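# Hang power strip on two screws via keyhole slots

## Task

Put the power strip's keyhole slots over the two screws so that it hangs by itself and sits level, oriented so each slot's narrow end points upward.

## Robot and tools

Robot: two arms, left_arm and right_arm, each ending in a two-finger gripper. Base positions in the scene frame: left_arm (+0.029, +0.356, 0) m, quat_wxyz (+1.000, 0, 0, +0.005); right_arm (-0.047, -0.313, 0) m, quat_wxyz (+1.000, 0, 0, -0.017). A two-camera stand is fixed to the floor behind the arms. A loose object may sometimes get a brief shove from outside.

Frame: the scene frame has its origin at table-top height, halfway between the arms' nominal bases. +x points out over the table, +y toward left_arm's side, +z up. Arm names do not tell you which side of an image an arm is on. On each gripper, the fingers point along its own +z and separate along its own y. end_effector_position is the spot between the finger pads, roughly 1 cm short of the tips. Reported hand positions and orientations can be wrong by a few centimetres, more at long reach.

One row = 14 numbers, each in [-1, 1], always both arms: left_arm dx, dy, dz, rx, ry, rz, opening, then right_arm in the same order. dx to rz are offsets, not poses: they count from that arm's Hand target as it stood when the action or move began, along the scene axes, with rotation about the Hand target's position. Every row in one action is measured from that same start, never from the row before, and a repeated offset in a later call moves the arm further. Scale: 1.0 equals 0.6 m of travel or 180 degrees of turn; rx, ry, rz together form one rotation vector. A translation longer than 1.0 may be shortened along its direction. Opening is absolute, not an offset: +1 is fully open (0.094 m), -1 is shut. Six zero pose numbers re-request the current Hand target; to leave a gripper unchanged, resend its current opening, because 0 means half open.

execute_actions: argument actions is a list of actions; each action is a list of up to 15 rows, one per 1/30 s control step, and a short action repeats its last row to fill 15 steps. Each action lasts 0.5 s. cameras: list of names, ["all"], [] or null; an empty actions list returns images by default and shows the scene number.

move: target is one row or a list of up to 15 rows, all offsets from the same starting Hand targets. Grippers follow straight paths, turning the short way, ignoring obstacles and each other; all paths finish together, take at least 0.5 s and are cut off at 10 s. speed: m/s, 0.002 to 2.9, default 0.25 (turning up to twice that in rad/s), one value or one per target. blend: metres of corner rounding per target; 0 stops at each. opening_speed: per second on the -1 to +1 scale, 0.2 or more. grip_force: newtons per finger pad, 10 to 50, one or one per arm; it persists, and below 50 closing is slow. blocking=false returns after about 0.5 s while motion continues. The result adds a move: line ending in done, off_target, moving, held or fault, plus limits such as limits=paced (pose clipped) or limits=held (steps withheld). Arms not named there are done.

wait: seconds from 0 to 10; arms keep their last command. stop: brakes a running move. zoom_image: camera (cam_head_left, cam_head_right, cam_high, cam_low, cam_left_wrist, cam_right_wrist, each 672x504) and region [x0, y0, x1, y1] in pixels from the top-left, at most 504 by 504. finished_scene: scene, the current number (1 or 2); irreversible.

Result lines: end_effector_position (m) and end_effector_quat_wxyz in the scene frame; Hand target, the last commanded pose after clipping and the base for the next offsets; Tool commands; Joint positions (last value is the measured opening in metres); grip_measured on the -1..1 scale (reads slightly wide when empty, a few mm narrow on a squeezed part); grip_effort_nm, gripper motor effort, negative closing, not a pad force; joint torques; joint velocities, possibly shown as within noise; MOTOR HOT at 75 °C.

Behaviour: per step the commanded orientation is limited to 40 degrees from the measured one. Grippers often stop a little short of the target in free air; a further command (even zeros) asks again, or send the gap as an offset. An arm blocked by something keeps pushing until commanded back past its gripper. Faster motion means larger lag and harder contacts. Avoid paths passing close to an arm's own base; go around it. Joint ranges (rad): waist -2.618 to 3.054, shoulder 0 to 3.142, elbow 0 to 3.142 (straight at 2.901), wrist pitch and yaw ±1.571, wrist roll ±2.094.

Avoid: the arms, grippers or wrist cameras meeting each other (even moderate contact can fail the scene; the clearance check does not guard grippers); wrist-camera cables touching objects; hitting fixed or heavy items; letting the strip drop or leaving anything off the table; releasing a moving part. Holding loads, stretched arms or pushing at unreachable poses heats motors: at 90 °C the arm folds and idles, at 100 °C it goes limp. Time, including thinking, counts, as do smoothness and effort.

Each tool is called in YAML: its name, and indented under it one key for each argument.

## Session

execute_actions:
  actions: []

zoom_image:
  camera: "cam_high"
  region: [250, 80, 500, 300]

zoom_image:
  camera: "cam_head_left"
  region: [230, 200, 430, 400]

zoom_image:
  camera: "cam_head_right"
  region: [230, 200, 430, 400]

Scene clock: 0.00 s.
left_arm: end_effector_position=(+0.3503, +0.2620, +0.1193) grip_measured=+1.000 grip_effort_nm=n/a end_effector_quat_wxyz=(+0.535, -0.083, +0.841, +0.017) | right_arm: end_effector_position=(+0.2302, -0.3443, +0.1043) grip_measured=+1.000 grip_effort_nm=n/a end_effector_quat_wxyz=(+0.458, +0.185, +0.869, +0.025)
Joint positions: left_arm=[-0.639 1.187 0.411 0.198 -0.673 -0.452 0.094] | right_arm=[-0.036 0.756 0.316 -0.18 0.071 0.315 0.094]
Joint velocities: within noise
Joint torques (N m): no reading
Heat: left arm: 35 °C; right arm: 37 °C.
Hand target: left_arm +0.3532, +0.2612, +0.1281; +0.544, -0.089, +0.834, +0.013 | right_arm +0.2355, -0.3451, +0.1170; +0.475, +0.184, +0.860, +0.026
Tool commands: left_gripper/opening=+1.0 right_gripper/opening=+1.0
camera_calibration:
cam_left_wrist: T_world_to_cam=[[0.13821, -0.988868, 0.0551154, 0.205136], [-0.764876, -0.141925, -0.628348, 0.414928], [0.629176, 0.0446876, -0.775977, -0.0502862], [0, 0, 0, 1]] pos_world=[0.320656, 0.263988, 0.210392]
cam_right_wrist: T_world_to_cam=[[-0.307481, -0.936218, -0.170151, -0.23737], [-0.813423, 0.351396, -0.463534, 0.395842], [0.493759, -0.00412297, -0.869589, 0.0700978], [0, 0, 0, 1]] pos_world=[0.214389, -0.361038, 0.204054]

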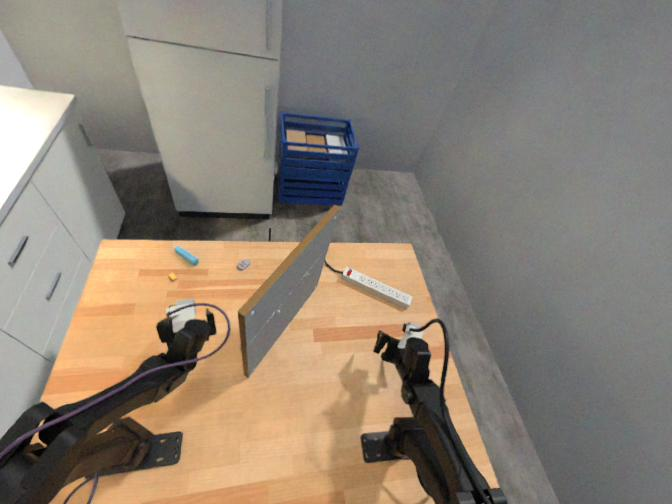

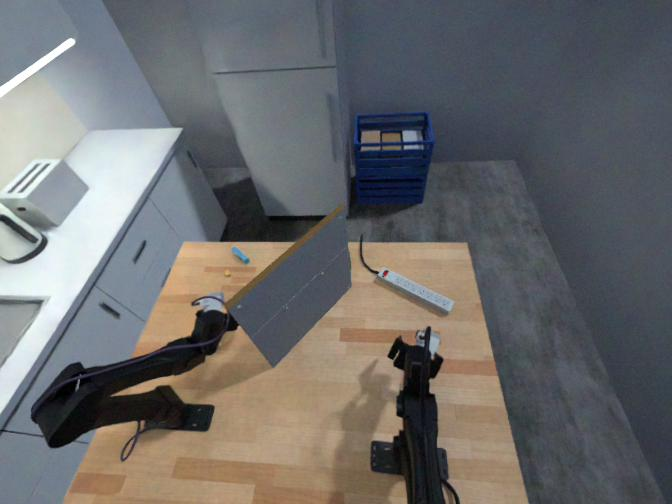

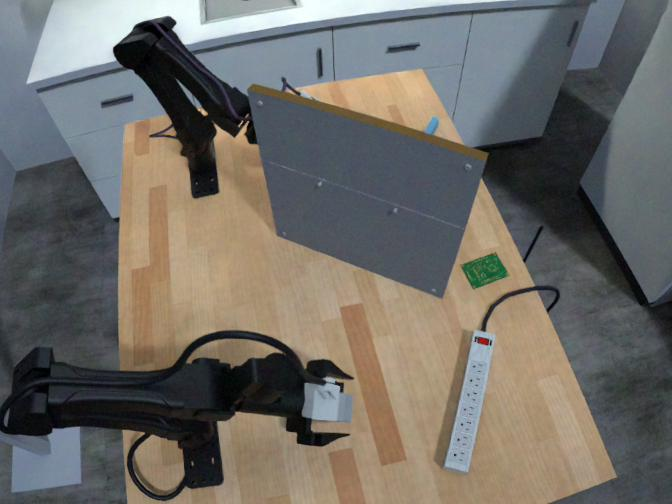

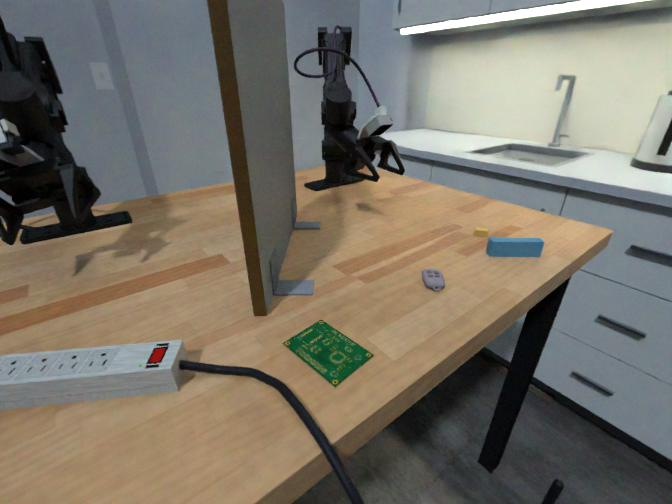

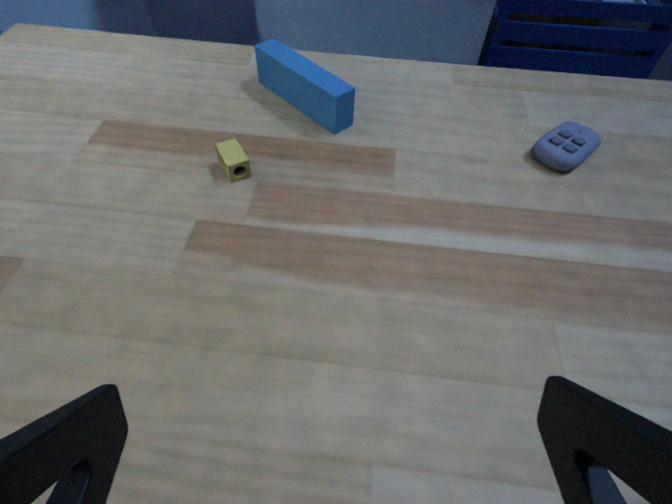

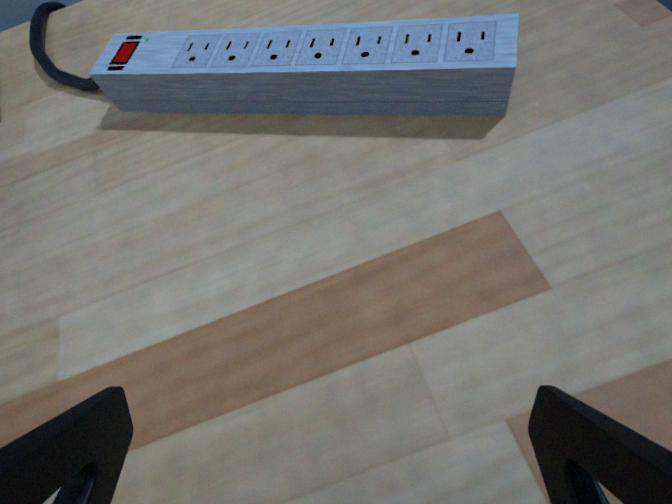

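Scaled by 2.016.

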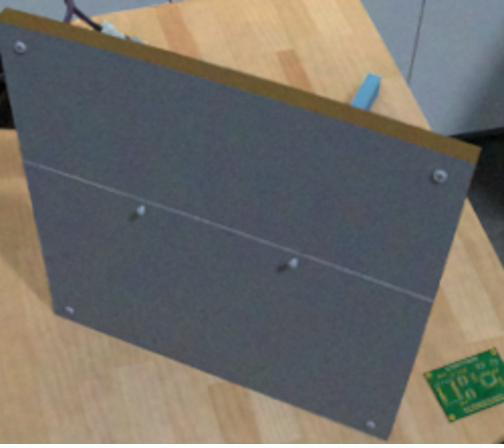

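Scaled by 2.520.

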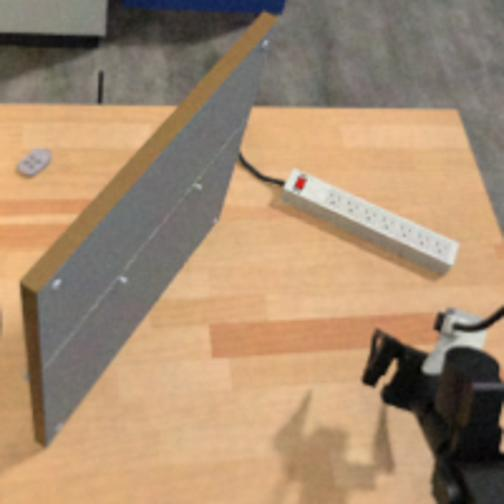

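Scaled by 2.520.

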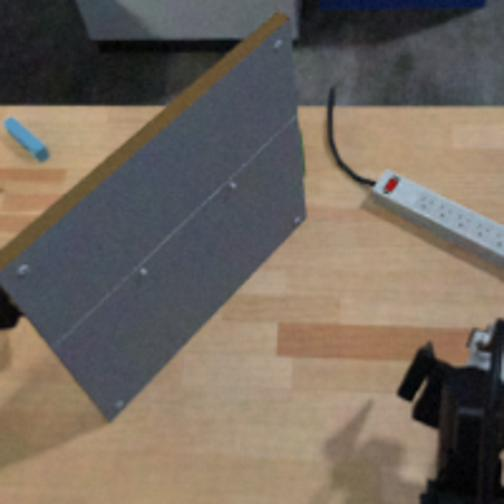

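move:
  target:
    - [0,0,0,0,0,0,1,0.2,0,0.2,0.15,0.1,-0.24,1]
    - [0,0,0,0,0,0,1,0.359,-0.0315,0.03,0.2905,0.197,-0.474,1]
  blend: [0.05,0]
  cameras: ["cam_right_wrist"]

Scene clock: 35.73 s.
left_arm: end_effector_position=(+0.3503, +0.2620, +0.1193) grip_measured=+1.000 grip_effort_nm=-0.02 end_effector_quat_wxyz=(+0.535, -0.083, +0.841, +0.017) | right_arm: end_effector_position=(+0.4483, -0.3625, +0.1297) grip_measured=+1.000 grip_effort_nm=0.01 end_effector_quat_wxyz=(+0.046, +0.851, +0.520, +0.058)
Joint positions: left_arm=[-0.639 1.187 0.411 0.198 -0.673 -0.452 0.094] | right_arm=[-0.067 2.477 2.628 -1.573 0.003 1.944 0.094]
Joint torques (N m): left_arm=[0.01 -3.89 6.93 1.73 -0.25 -0.02] | right_arm=[-0.32 -11.33 8.98 0.17 -0.04 0.07]
Heat: left arm: 37 °C; right arm: 41 °C.
Hand target: left_arm +0.3532, +0.2612, +0.1281; +0.544, -0.089, +0.834, +0.013 | right_arm +0.4508, -0.3639, +0.1347; +0.000, +0.857, +0.515, -0.001
Off the commanded pose: left_arm 0.009 m, 2 deg | right_arm 0.006 m, 9 deg.
joint sent to its limit (right arm) — joint 4 (wrist pitch), lower limit. The joint targets are off in orientation, not in position.
move: off_target (right_arm)
camera_calibration:
cam_right_wrist: T_world_to_cam=[[-0.897839, 0.426344, -0.110075, 0.567796], [0.330878, 0.818193, 0.470191, 0.126536], [0.290525, 0.385735, -0.875673, 0.217519], [0, 0, 0, 1]] pos_world=[0.404727, -0.429512, 0.19348]
Images, in order (width x height): cam_right_wrist 672x504.

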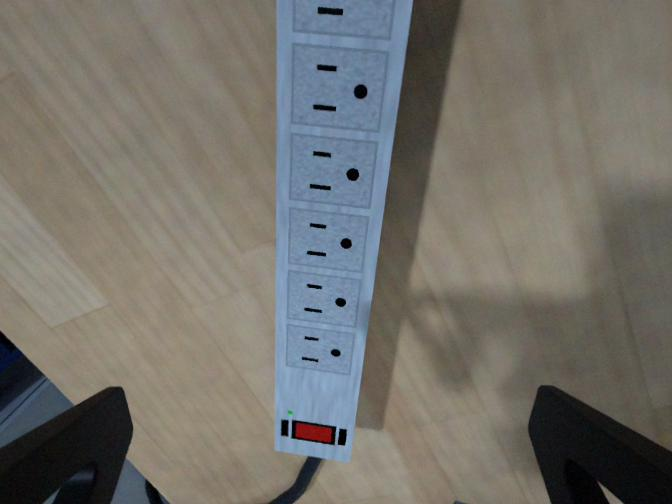

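move:
  target:
    - [0,0,0,0,0,0,1,0.02,0.004,-0.172,0,0,0,1]
    - [0,0,0,0,0,0,1,0.02,0.004,-0.172,0,0,0,-0.7]
  opening_speed: 1
  speed: 0.15
  cameras: ["cam_right_wrist"]

Scene clock: 48.63 s.
left_arm: end_effector_position=(+0.3503, +0.2620, +0.1193) grip_measured=+1.000 grip_effort_nm=-0.01 end_effector_quat_wxyz=(+0.535, -0.083, +0.841, +0.017) | right_arm: end_effector_position=(+0.4606, -0.3632, +0.0258) grip_measured=-0.062 grip_effort_nm=-1.02 end_effector_quat_wxyz=(+0.000, +0.857, +0.516, +0.000)
Joint positions: left_arm=[-0.639 1.187 0.411 0.198 -0.673 -0.452 0.094] | right_arm=[-0.067 2.762 2.762 -1.57 0 1.957 0.044]
Joint torques (N m): left_arm=[-0.01 -3.95 6.91 1.73 -0.24 -0.01] | right_arm=[0.4 -12.6 8.66 -0.11 0.02 0.08]
Heat: left arm: 37 °C; right arm: 42 °C.
Hand target: left_arm +0.3532, +0.2612, +0.1281; +0.544, -0.089, +0.834, +0.013 | right_arm +0.4629, -0.3615, +0.0317; +0.000, +0.857, +0.515, +0.000
Off the commanded pose: left_arm 0.009 m, 2 deg | right_arm 0.006 m, 0 deg.
joint sent to its limit (right arm) — joint 4 (wrist pitch), lower limit. The joint targets still meet the commanded pose.
move: done
camera_calibration:
cam_right_wrist: T_world_to_cam=[[-0.898066, 0.438849, 0.0298154, 0.568711], [0.407625, 0.804865, 0.431316, 0.132758], [0.165286, 0.399504, -0.901708, 0.186589], [0, 0, 0, 1]] pos_world=[0.425784, -0.430974, 0.0940319]
Images, in order (width x height): cam_right_wrist 672x504.

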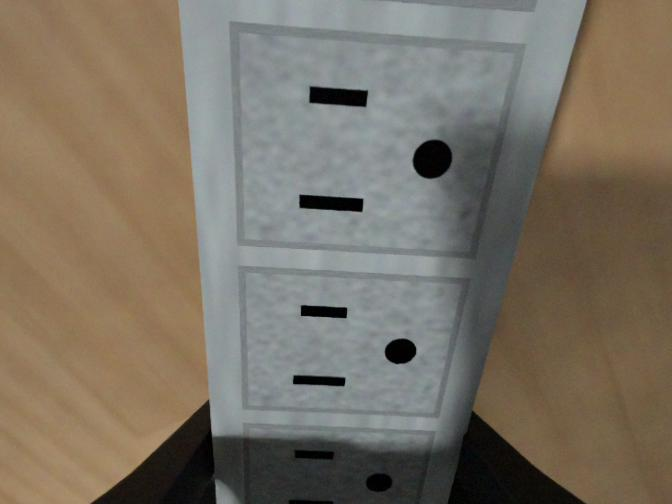

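move:
  target:
    - [0,0,0,0,0,0,1,-0.05,0,0.2,0,0,0,-0.7]
    - [0,0,0,0,0,0,1,-0.27,0.05,0.40,-0.122,-0.489,0.122,-0.7]
  blend: [0.05,0]
  speed: 0.3
  cameras: ["cam_low","cam_high","cam_right_wrist"]

zoom_image:
  camera: "cam_low"
  region: [0, 0, 250, 300]

Scene clock: 63.07 s.
left_arm: end_effector_position=(+0.3503, +0.2620, +0.1193) grip_measured=+1.000 grip_effort_nm=-0.02 end_effector_quat_wxyz=(+0.535, -0.083, +0.841, +0.017) | right_arm: end_effector_position=(+0.2923, -0.3415, +0.2245) grip_measured=-0.071 grip_effort_nm=-1.02 end_effector_quat_wxyz=(+0.465, +0.559, +0.529, +0.438)
Joint positions: left_arm=[-0.639 1.187 0.411 0.198 -0.673 -0.452 0.094] | right_arm=[-0.083 0.854 0.427 0.241 -0.057 1.558 0.044]
Joint torques (N m): left_arm=[0.01 -3.88 6.94 1.73 -0.24 -0.01] | right_arm=[-0.01 -2.71 8.28 2.97 -0.55 0.05]
Heat: left arm: 37 °C; right arm: 41 °C.
Hand target: left_arm +0.3532, +0.2612, +0.1281; +0.544, -0.089, +0.834, +0.013 | right_arm +0.3009, -0.3315, +0.2715; +0.500, +0.500, +0.501, +0.499
Off the commanded pose: left_arm 0.009 m, 2 deg | right_arm 0.049 m, 11 deg.
move: off_target (right_arm)
camera_calibration:
cam_right_wrist: T_world_to_cam=[[-0.215558, -0.0209129, -0.976267, 0.271528], [-0.373301, 0.925596, 0.0625969, 0.450508], [0.90232, 0.377935, -0.207327, 0.00629908], [0, 0, 0, 1]] pos_world=[0.221022, -0.41369, 0.23819]
Images, in order (width x height): cam_high 672x504, cam_low 672x504, cam_right_wrist 672x504.

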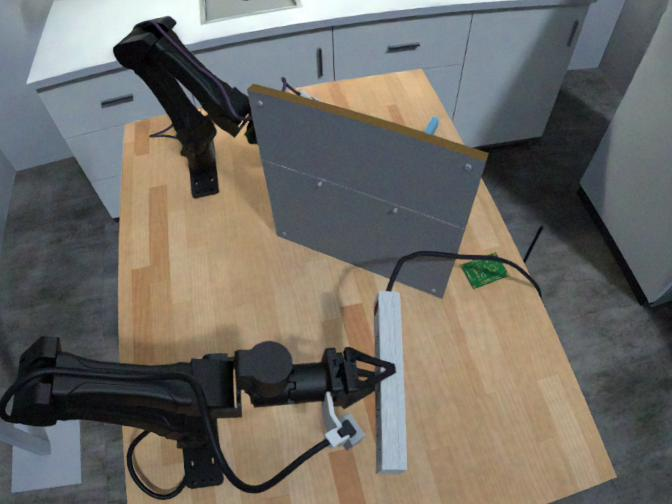

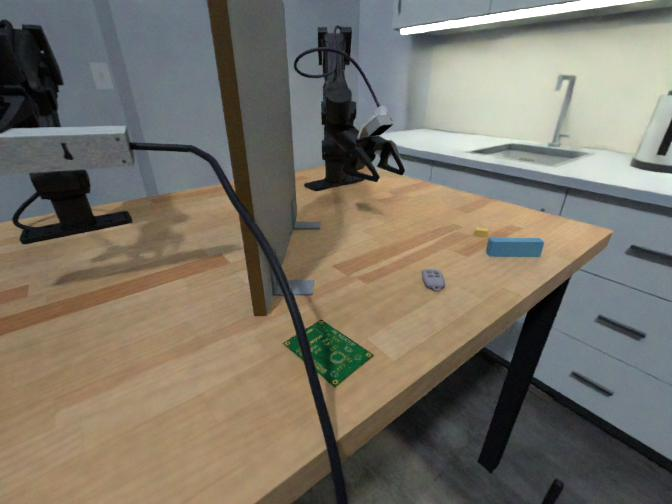

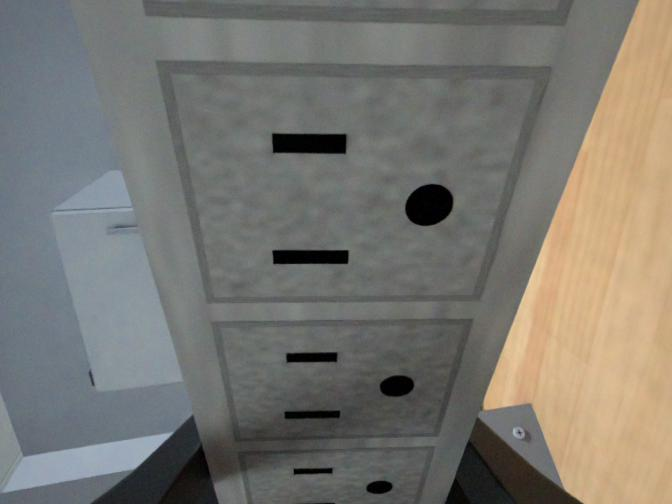

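Scaled by 1.680.

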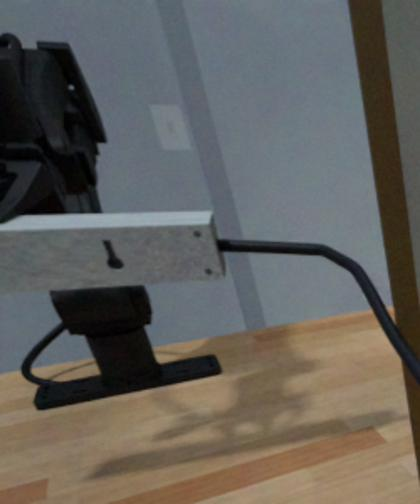

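zoom_image:
  camera: "cam_low"
  region: [40, 115, 140, 185]

Scaled by 5.040.

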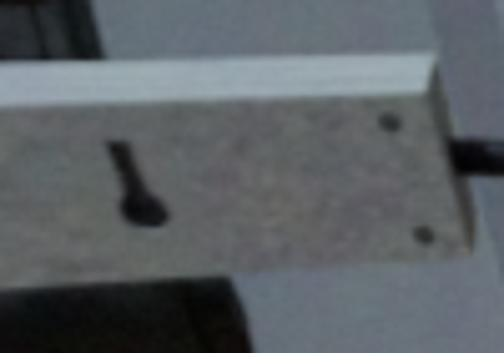

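move:
  target:
    - [0,0,0,0,0,0,1,-0.10,0.15,0.12,0,0,0.12,-0.7]
    - [0,0,0,0,0,0,1,-0.09,0.39,0.10,0.0193,-0.042,0.3105,-0.7]
  blend: [0.05,0]
  speed: 0.25
  cameras: ["cam_high","cam_head_left","cam_head_right"]

zoom_image:
  camera: "cam_high"
  region: [220, 100, 480, 300]

zoom_image:
  camera: "cam_head_right"
  region: [240, 230, 400, 390]

zoom_image:
  camera: "cam_head_left"
  region: [240, 230, 400, 390]

Scene clock: 107.80 s.
left_arm: end_effector_position=(+0.3503, +0.2620, +0.1193) grip_measured=+1.000 grip_effort_nm=-0.02 end_effector_quat_wxyz=(+0.535, -0.083, +0.841, +0.017) | right_arm: end_effector_position=(+0.2525, -0.1064, +0.2812) grip_measured=-0.074 grip_effort_nm=-1.02 end_effector_quat_wxyz=(+0.190, +0.259, +0.665, +0.675)
Joint positions: left_arm=[-0.639 1.187 0.411 0.198 -0.673 -0.452 0.094] | right_arm=[0.346 1.038 0.557 0.459 -0.613 1.656 0.044]
Joint torques (N m): left_arm=[-0.02 -3.93 6.9 1.73 -0.24 -0.01] | right_arm=[1.2 -3.41 9.91 2.71 -0.32 0.04]
Heat: left arm: 38 °C; right arm: 52 °C.
Hand target: left_arm +0.3532, +0.2612, +0.1281; +0.544, -0.089, +0.834, +0.013 | right_arm +0.2469, -0.0974, +0.3315; +0.223, +0.189, +0.629, +0.720
Off the commanded pose: left_arm 0.009 m, 2 deg | right_arm 0.051 m, 11 deg.
move: off_target (right_arm)
Images, in order (width x height): cam_head_left 672x504, cam_head_right 672x504, cam_high 672x504.

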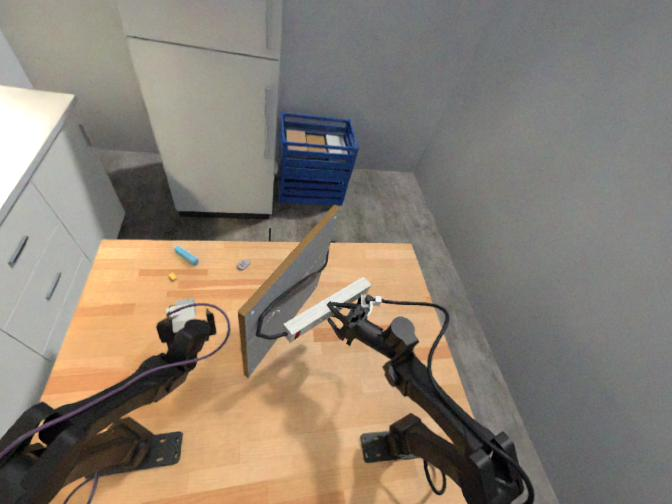

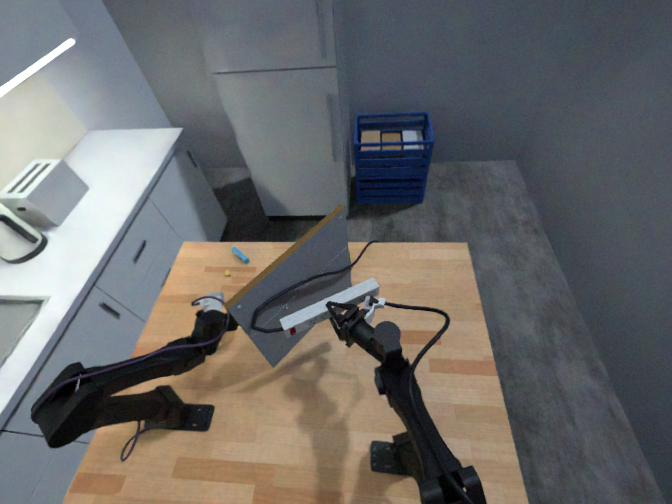

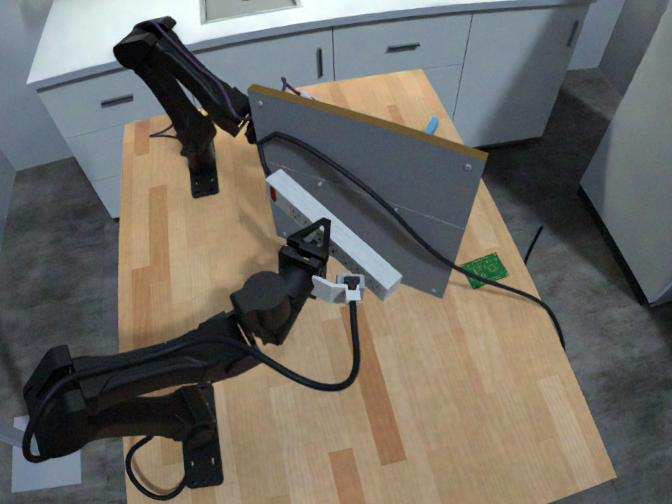

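Scaled by 1.938.

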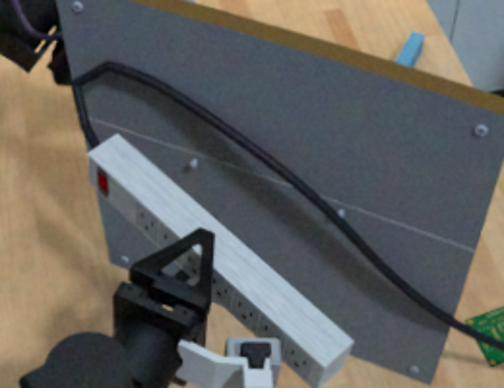

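Scaled by 3.150.

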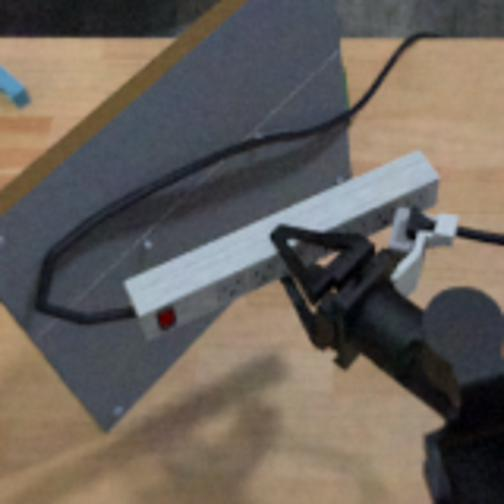

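Scaled by 3.150.

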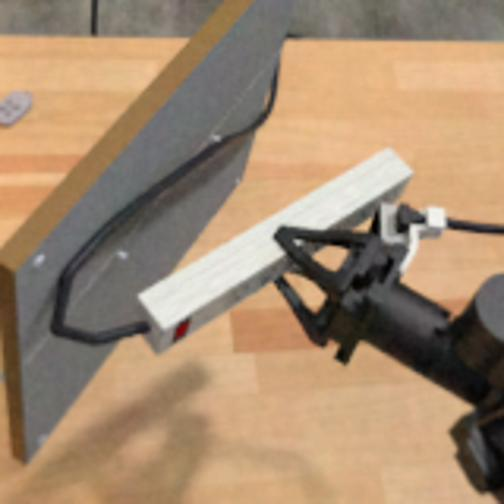

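move:
  target:
    - [0,0,0,0,0,0,1,-0.12,-0.12,0.05,0,0,0,-0.7]
    - [0,0,0,0,0,0,1,-0.12,-0.13,0.07,-0.202,-0.265,0,-0.7]
  blend: [0.02,0]
  speed: 0.2
  cameras: ["cam_high","cam_head_left","cam_head_right","cam_low"]

Scene clock: 169.07 s.
left_arm: end_effector_position=(+0.3503, +0.2620, +0.1193) grip_measured=+1.000 grip_effort_nm=-0.02 end_effector_quat_wxyz=(+0.535, -0.083, +0.841, +0.017) | right_arm: end_effector_position=(+0.1817, -0.1781, +0.3403) grip_measured=-0.074 grip_effort_nm=-1.02 end_effector_quat_wxyz=(+0.464, -0.142, +0.701, +0.522)
Joint positions: left_arm=[-0.639 1.187 0.411 0.198 -0.673 -0.452 0.094] | right_arm=[-0.122 0.73 0.708 -0.045 -1.198 0.581 0.044]
Joint torques (N m): left_arm=[-0.06 -3.93 6.95 1.73 -0.24 -0.01] | right_arm=[-0.42 -0.76 12.05 1.65 -0.22 -0.13]
Heat: left arm: 38 °C; right arm: 61 °C.
Hand target: left_arm +0.3532, +0.2612, +0.1281; +0.544, -0.089, +0.834, +0.013 | right_arm +0.1748, -0.1755, +0.3736; +0.501, -0.190, +0.674, +0.508
Off the commanded pose: left_arm 0.009 m, 2 deg | right_arm 0.034 m, 8 deg.
move: off_target (right_arm)
Images, in order (width x height): cam_head_left 672x504, cam_head_right 672x504, cam_high 672x504, cam_low 672x504.

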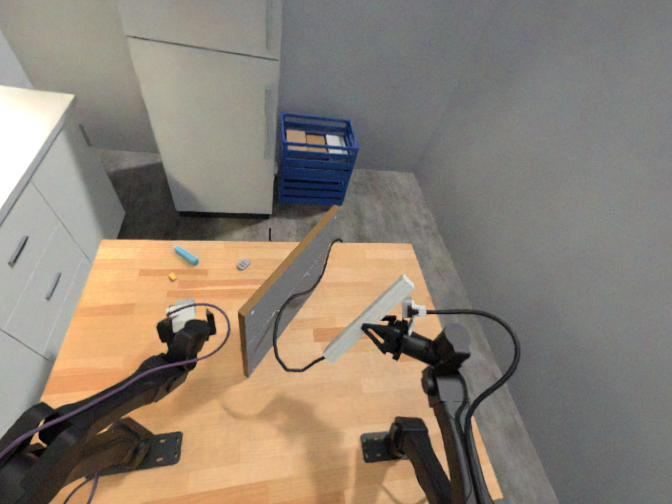

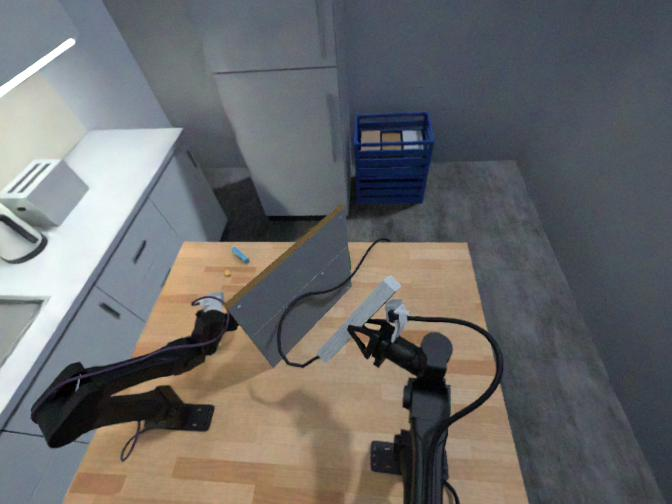

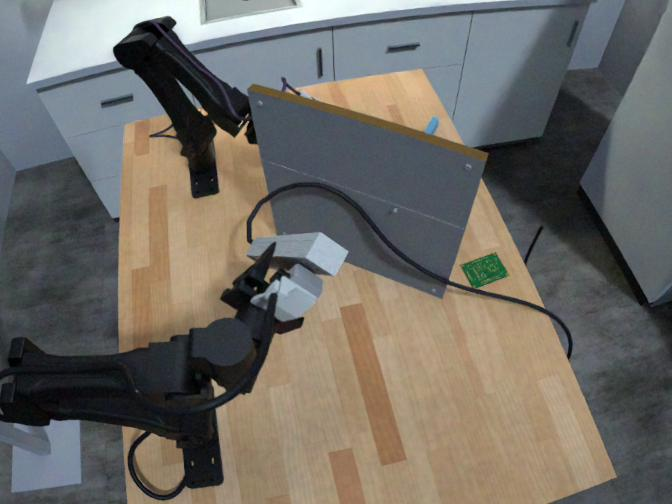

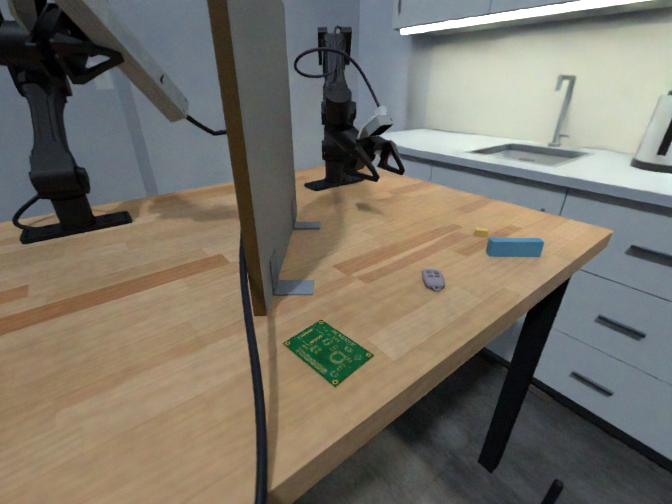

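move:
  target:
    - [0,0,0,0,0,0,1,0.06,-0.14,0.0,-0.04,-0.055,0,-0.7]
    - [0,0,0,0,0,0,1,0.215,-0.10,-0.13,-0.084,-0.11,0,-0.7]
  blend: [0.03,0]
  speed: 0.25
  cameras: ["cam_high","cam_head_left","cam_head_right","cam_low"]

Scene clock: 209.23 s.
left_arm: end_effector_position=(+0.3503, +0.2620, +0.1193) grip_measured=+1.000 grip_effort_nm=-0.02 end_effector_quat_wxyz=(+0.535, -0.083, +0.841, +0.017) | right_arm: end_effector_position=(+0.3005, -0.2385, +0.2669) grip_measured=-0.074 grip_effort_nm=-1.02 end_effector_quat_wxyz=(+0.552, -0.297, +0.670, +0.397)
Joint positions: left_arm=[-0.639 1.187 0.411 0.198 -0.673 -0.452 0.094] | right_arm=[-0.274 1.345 0.814 0.2 -1.336 -0.117 0.044]
Joint torques (N m): left_arm=[0.01 -3.92 6.9 1.74 -0.24 -0.02] | right_arm=[0.77 -5.34 11.49 1.49 -0.37 -0.11]
Heat: left arm: 38 °C; right arm: 54 °C.
Hand target: left_arm +0.3532, +0.2612, +0.1281; +0.544, -0.089, +0.834, +0.013 | right_arm +0.3039, -0.2355, +0.2955; +0.580, -0.338, +0.639, +0.376
Off the commanded pose: left_arm 0.009 m, 2 deg | right_arm 0.029 m, 7 deg.
move: off_target (right_arm)
Images, in order (width x height): cam_head_left 672x504, cam_head_right 672x504, cam_high 672x504, cam_low 672x504.

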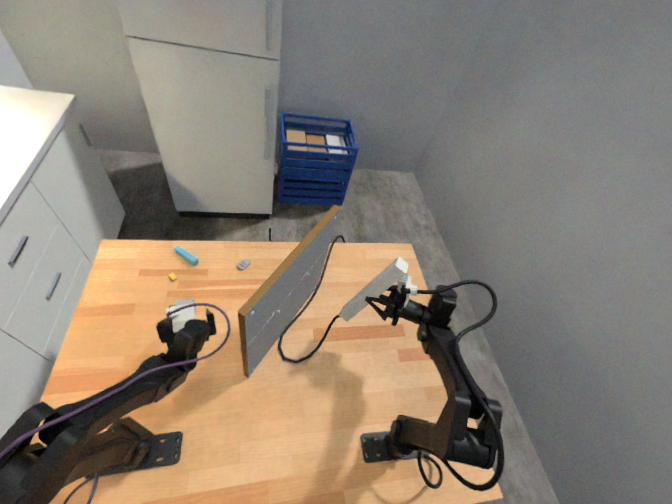

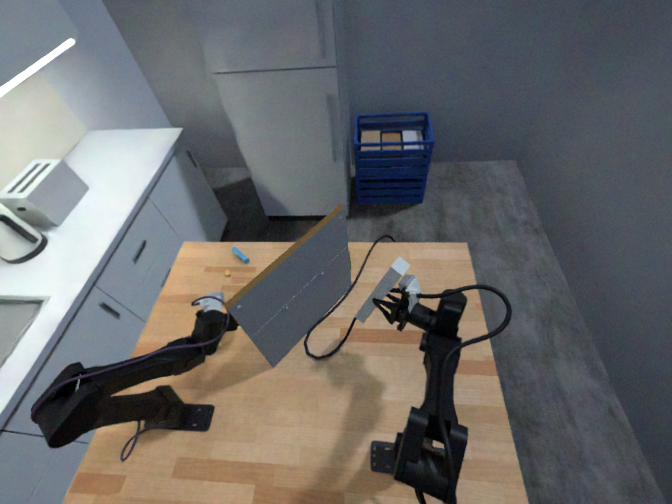

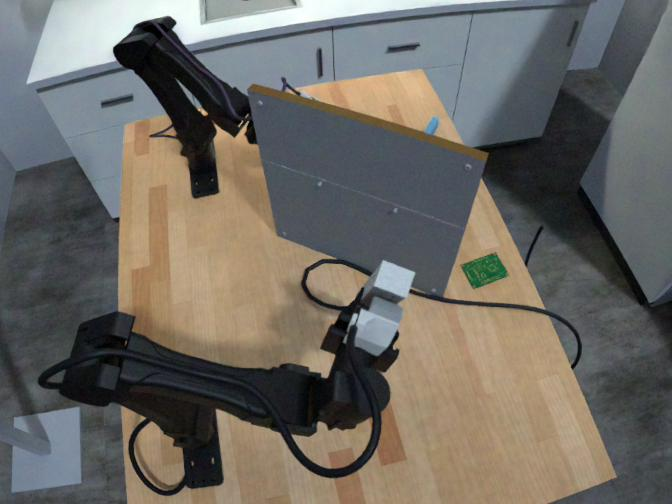

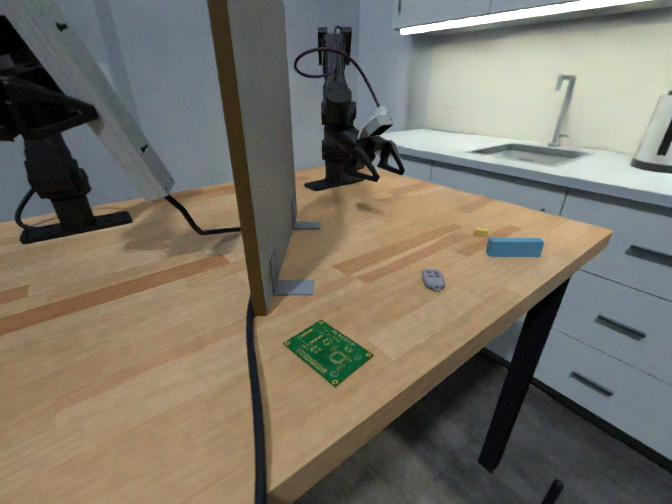

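move:
  target:
    - [0,0,0,0,0,0,1,0.0,0.10,0.04,0,0,0,-0.7]
    - [0,0,0,0,0,0,1,-0.04,0.18,0.09,0.143,0.1875,0,-0.7]
    - [0,0,0,0,0,0,1,-0.075,0.21,0.11,0.286,0.375,0,-0.7]
  blend: [0.03,0.03,0]
  speed: 0.2
  cameras: ["cam_high","cam_head_left","cam_head_right","cam_low"]

zoom_image:
  camera: "cam_high"
  region: [220, 100, 480, 300]

zoom_image:
  camera: "cam_head_right"
  region: [240, 230, 390, 380]

zoom_image:
  camera: "cam_head_left"
  region: [240, 230, 390, 380]

Scene clock: 225.23 s.
left_arm: end_effector_position=(+0.3503, +0.2620, +0.1193) grip_measured=+1.000 grip_effort_nm=-0.02 end_effector_quat_wxyz=(+0.535, -0.083, +0.841, +0.017) | right_arm: end_effector_position=(+0.2700, -0.1100, +0.3232) grip_measured=-0.074 grip_effort_nm=-1.02 end_effector_quat_wxyz=(+0.194, +0.227, +0.662, +0.688)
Joint positions: left_arm=[-0.639 1.187 0.411 0.198 -0.673 -0.452 0.094] | right_arm=[0.28 1.106 0.718 0.416 -0.719 1.645 0.044]
Joint velocities: left_arm=[within noise] | right_arm=[-0.007 -0.002 -0.002 -0.051 -0.022 0.154 -0.001]
Joint torques (N m): left_arm=[-0.01 -3.89 6.93 1.73 -0.24 -0.01] | right_arm=[0.77 -6.31 7.57 2.31 0.02 0.33]
Heat: left arm: 38 °C; right arm: 54 °C.
Hand target: left_arm +0.3532, +0.2612, +0.1281; +0.544, -0.089, +0.834, +0.013 | right_arm +0.2589, -0.1095, +0.3615; +0.224, +0.189, +0.629, +0.720
Off the commanded pose: left_arm 0.009 m, 2 deg | right_arm 0.040 m, 8 deg.
move: off_target (right_arm)
Images, in order (width x height): cam_head_left 672x504, cam_head_right 672x504, cam_high 672x504, cam_low 672x504.

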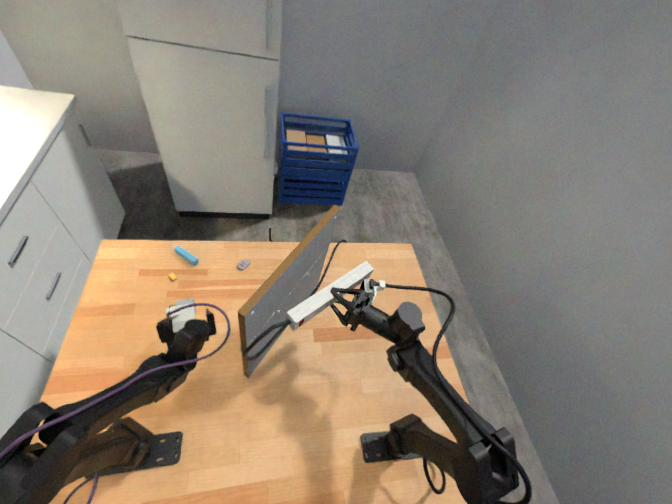

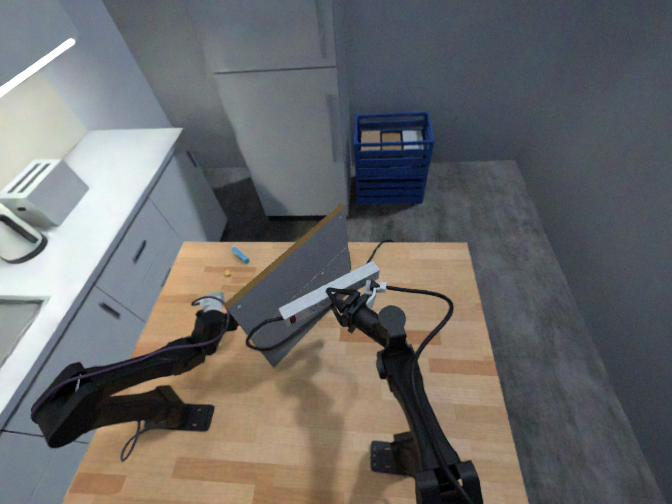

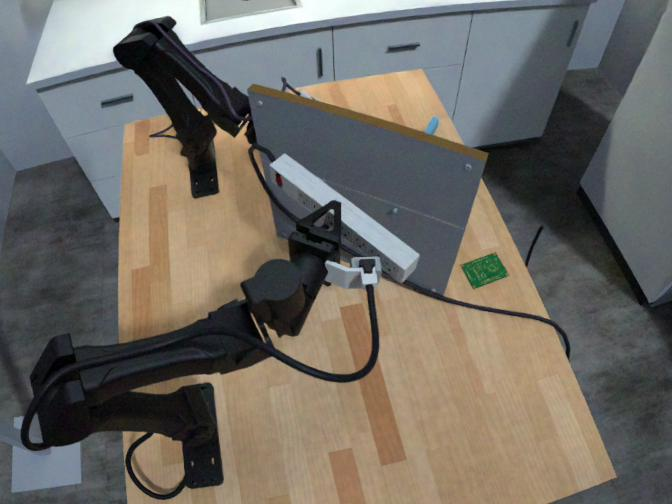

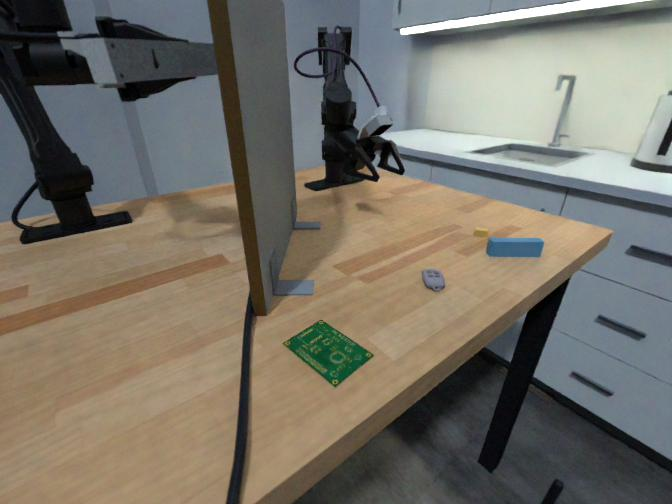

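Scaled by 1.938.

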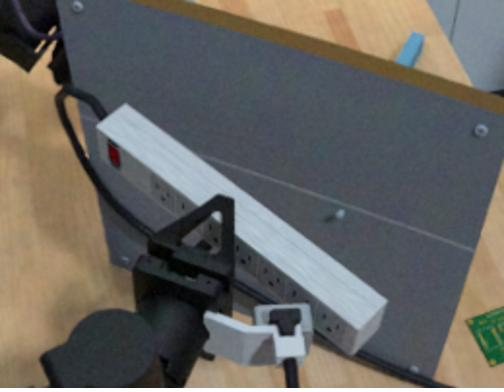

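Scaled by 3.360.

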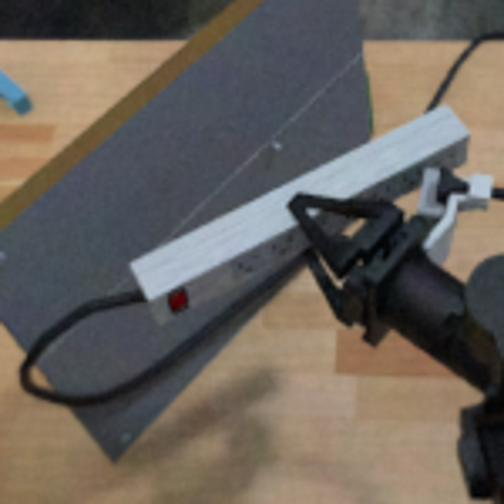

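Scaled by 3.360.

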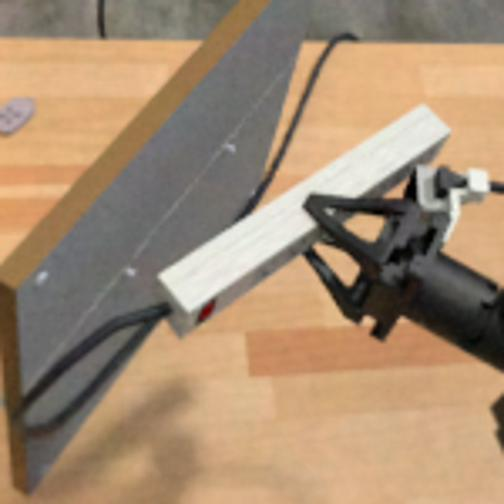

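zoom_image:
  camera: "cam_low"
  region: [60, 20, 230, 130]

Scaled by 2.965.

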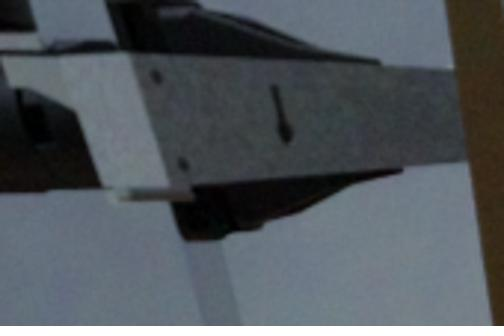

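move:
  target:
    - [0,0,0,0,0,0,1,0,0,-0.09,-0.003,-0.004,0.111,-0.7]
    - [0,0,0,0,0,0,1,0.038,0.086,-0.105,-0.003,-0.004,0.111,-0.7]
  speed: 0.12
  cameras: ["cam_high","cam_head_left","cam_head_right","cam_low"]

zoom_image:
  camera: "cam_high"
  region: [220, 100, 480, 300]

zoom_image:
  camera: "cam_head_right"
  region: [250, 230, 370, 350]

zoom_image:
  camera: "cam_head_left"
  region: [250, 230, 370, 350]

Scene clock: 259.63 s.
left_arm: end_effector_position=(+0.3503, +0.2620, +0.1193) grip_measured=+1.000 grip_effort_nm=-0.02 end_effector_quat_wxyz=(+0.535, -0.083, +0.841, +0.017) | right_arm: end_effector_position=(+0.2750, -0.0626, +0.2647) grip_measured=-0.074 grip_effort_nm=-1.02 end_effector_quat_wxyz=(+0.058, +0.112, +0.673, +0.729)
Joint positions: left_arm=[-0.639 1.187 0.411 0.198 -0.673 -0.452 0.094] | right_arm=[0.296 1.529 0.701 0.969 -1.059 1.779 0.044]
Joint torques (N m): left_arm=[0.01 -3.89 6.89 1.74 -0.24 -0.01] | right_arm=[1.01 -6.02 11.1 1.74 0.24 0.01]
Heat: left arm: 39 °C; right arm: 58 °C.
Hand target: left_arm +0.3532, +0.2612, +0.1281; +0.544, -0.089, +0.834, +0.013 | right_arm +0.2817, -0.0579, +0.2985; +0.100, +0.072, +0.654, +0.746
Off the commanded pose: left_arm 0.009 m, 2 deg | right_arm 0.035 m, 7 deg.
move: off_target (right_arm)
Images, in order (width x height): cam_head_left 672x504, cam_head_right 672x504, cam_high 672x504, cam_low 672x504.

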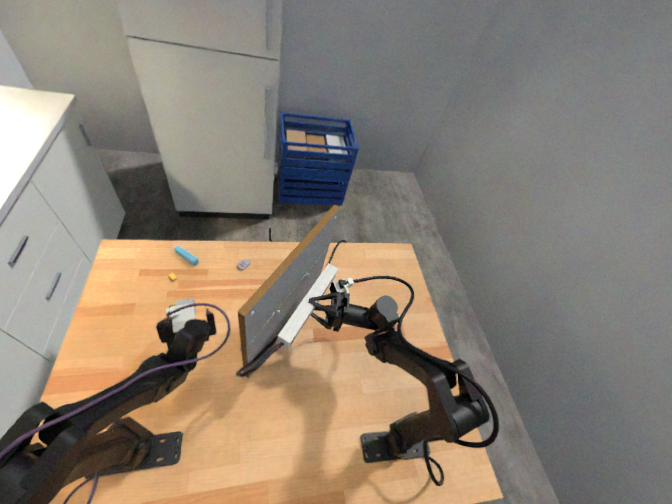

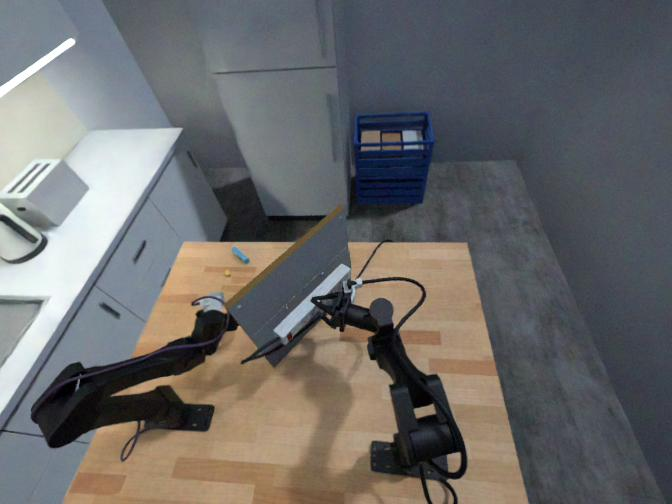

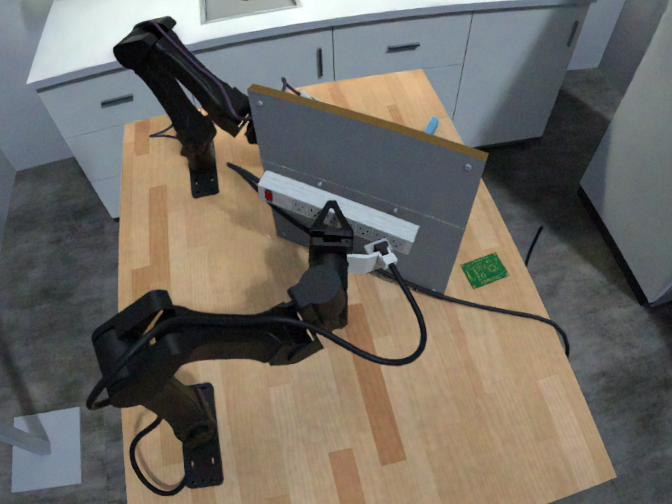

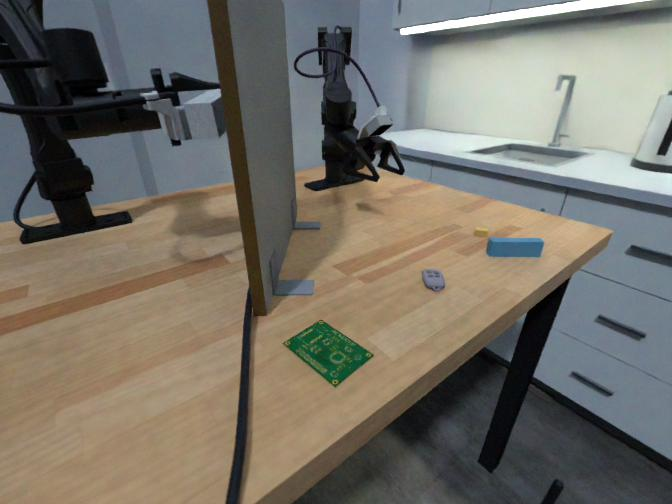

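Scaled by 1.938.

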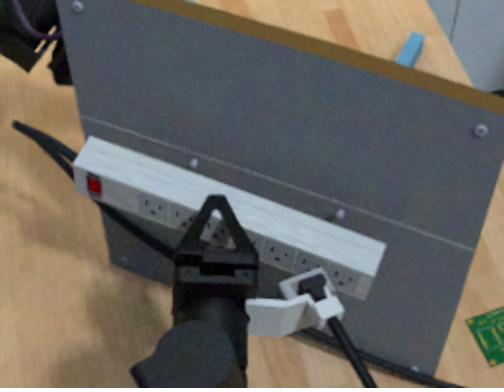

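Scaled by 4.200.

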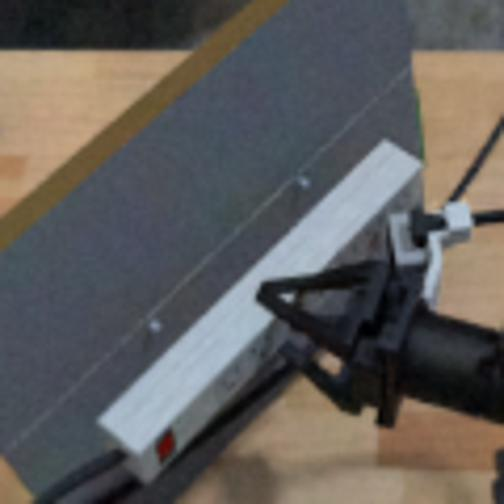

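Scaled by 4.200.

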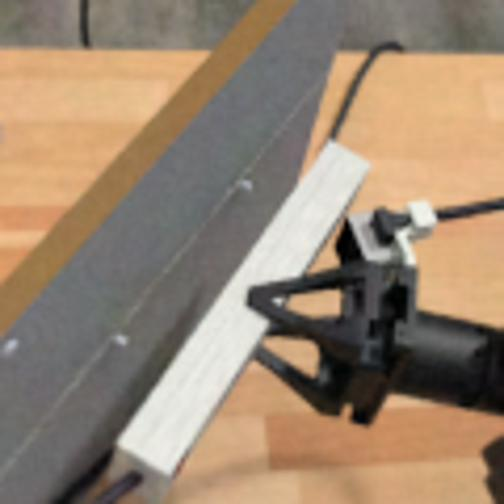

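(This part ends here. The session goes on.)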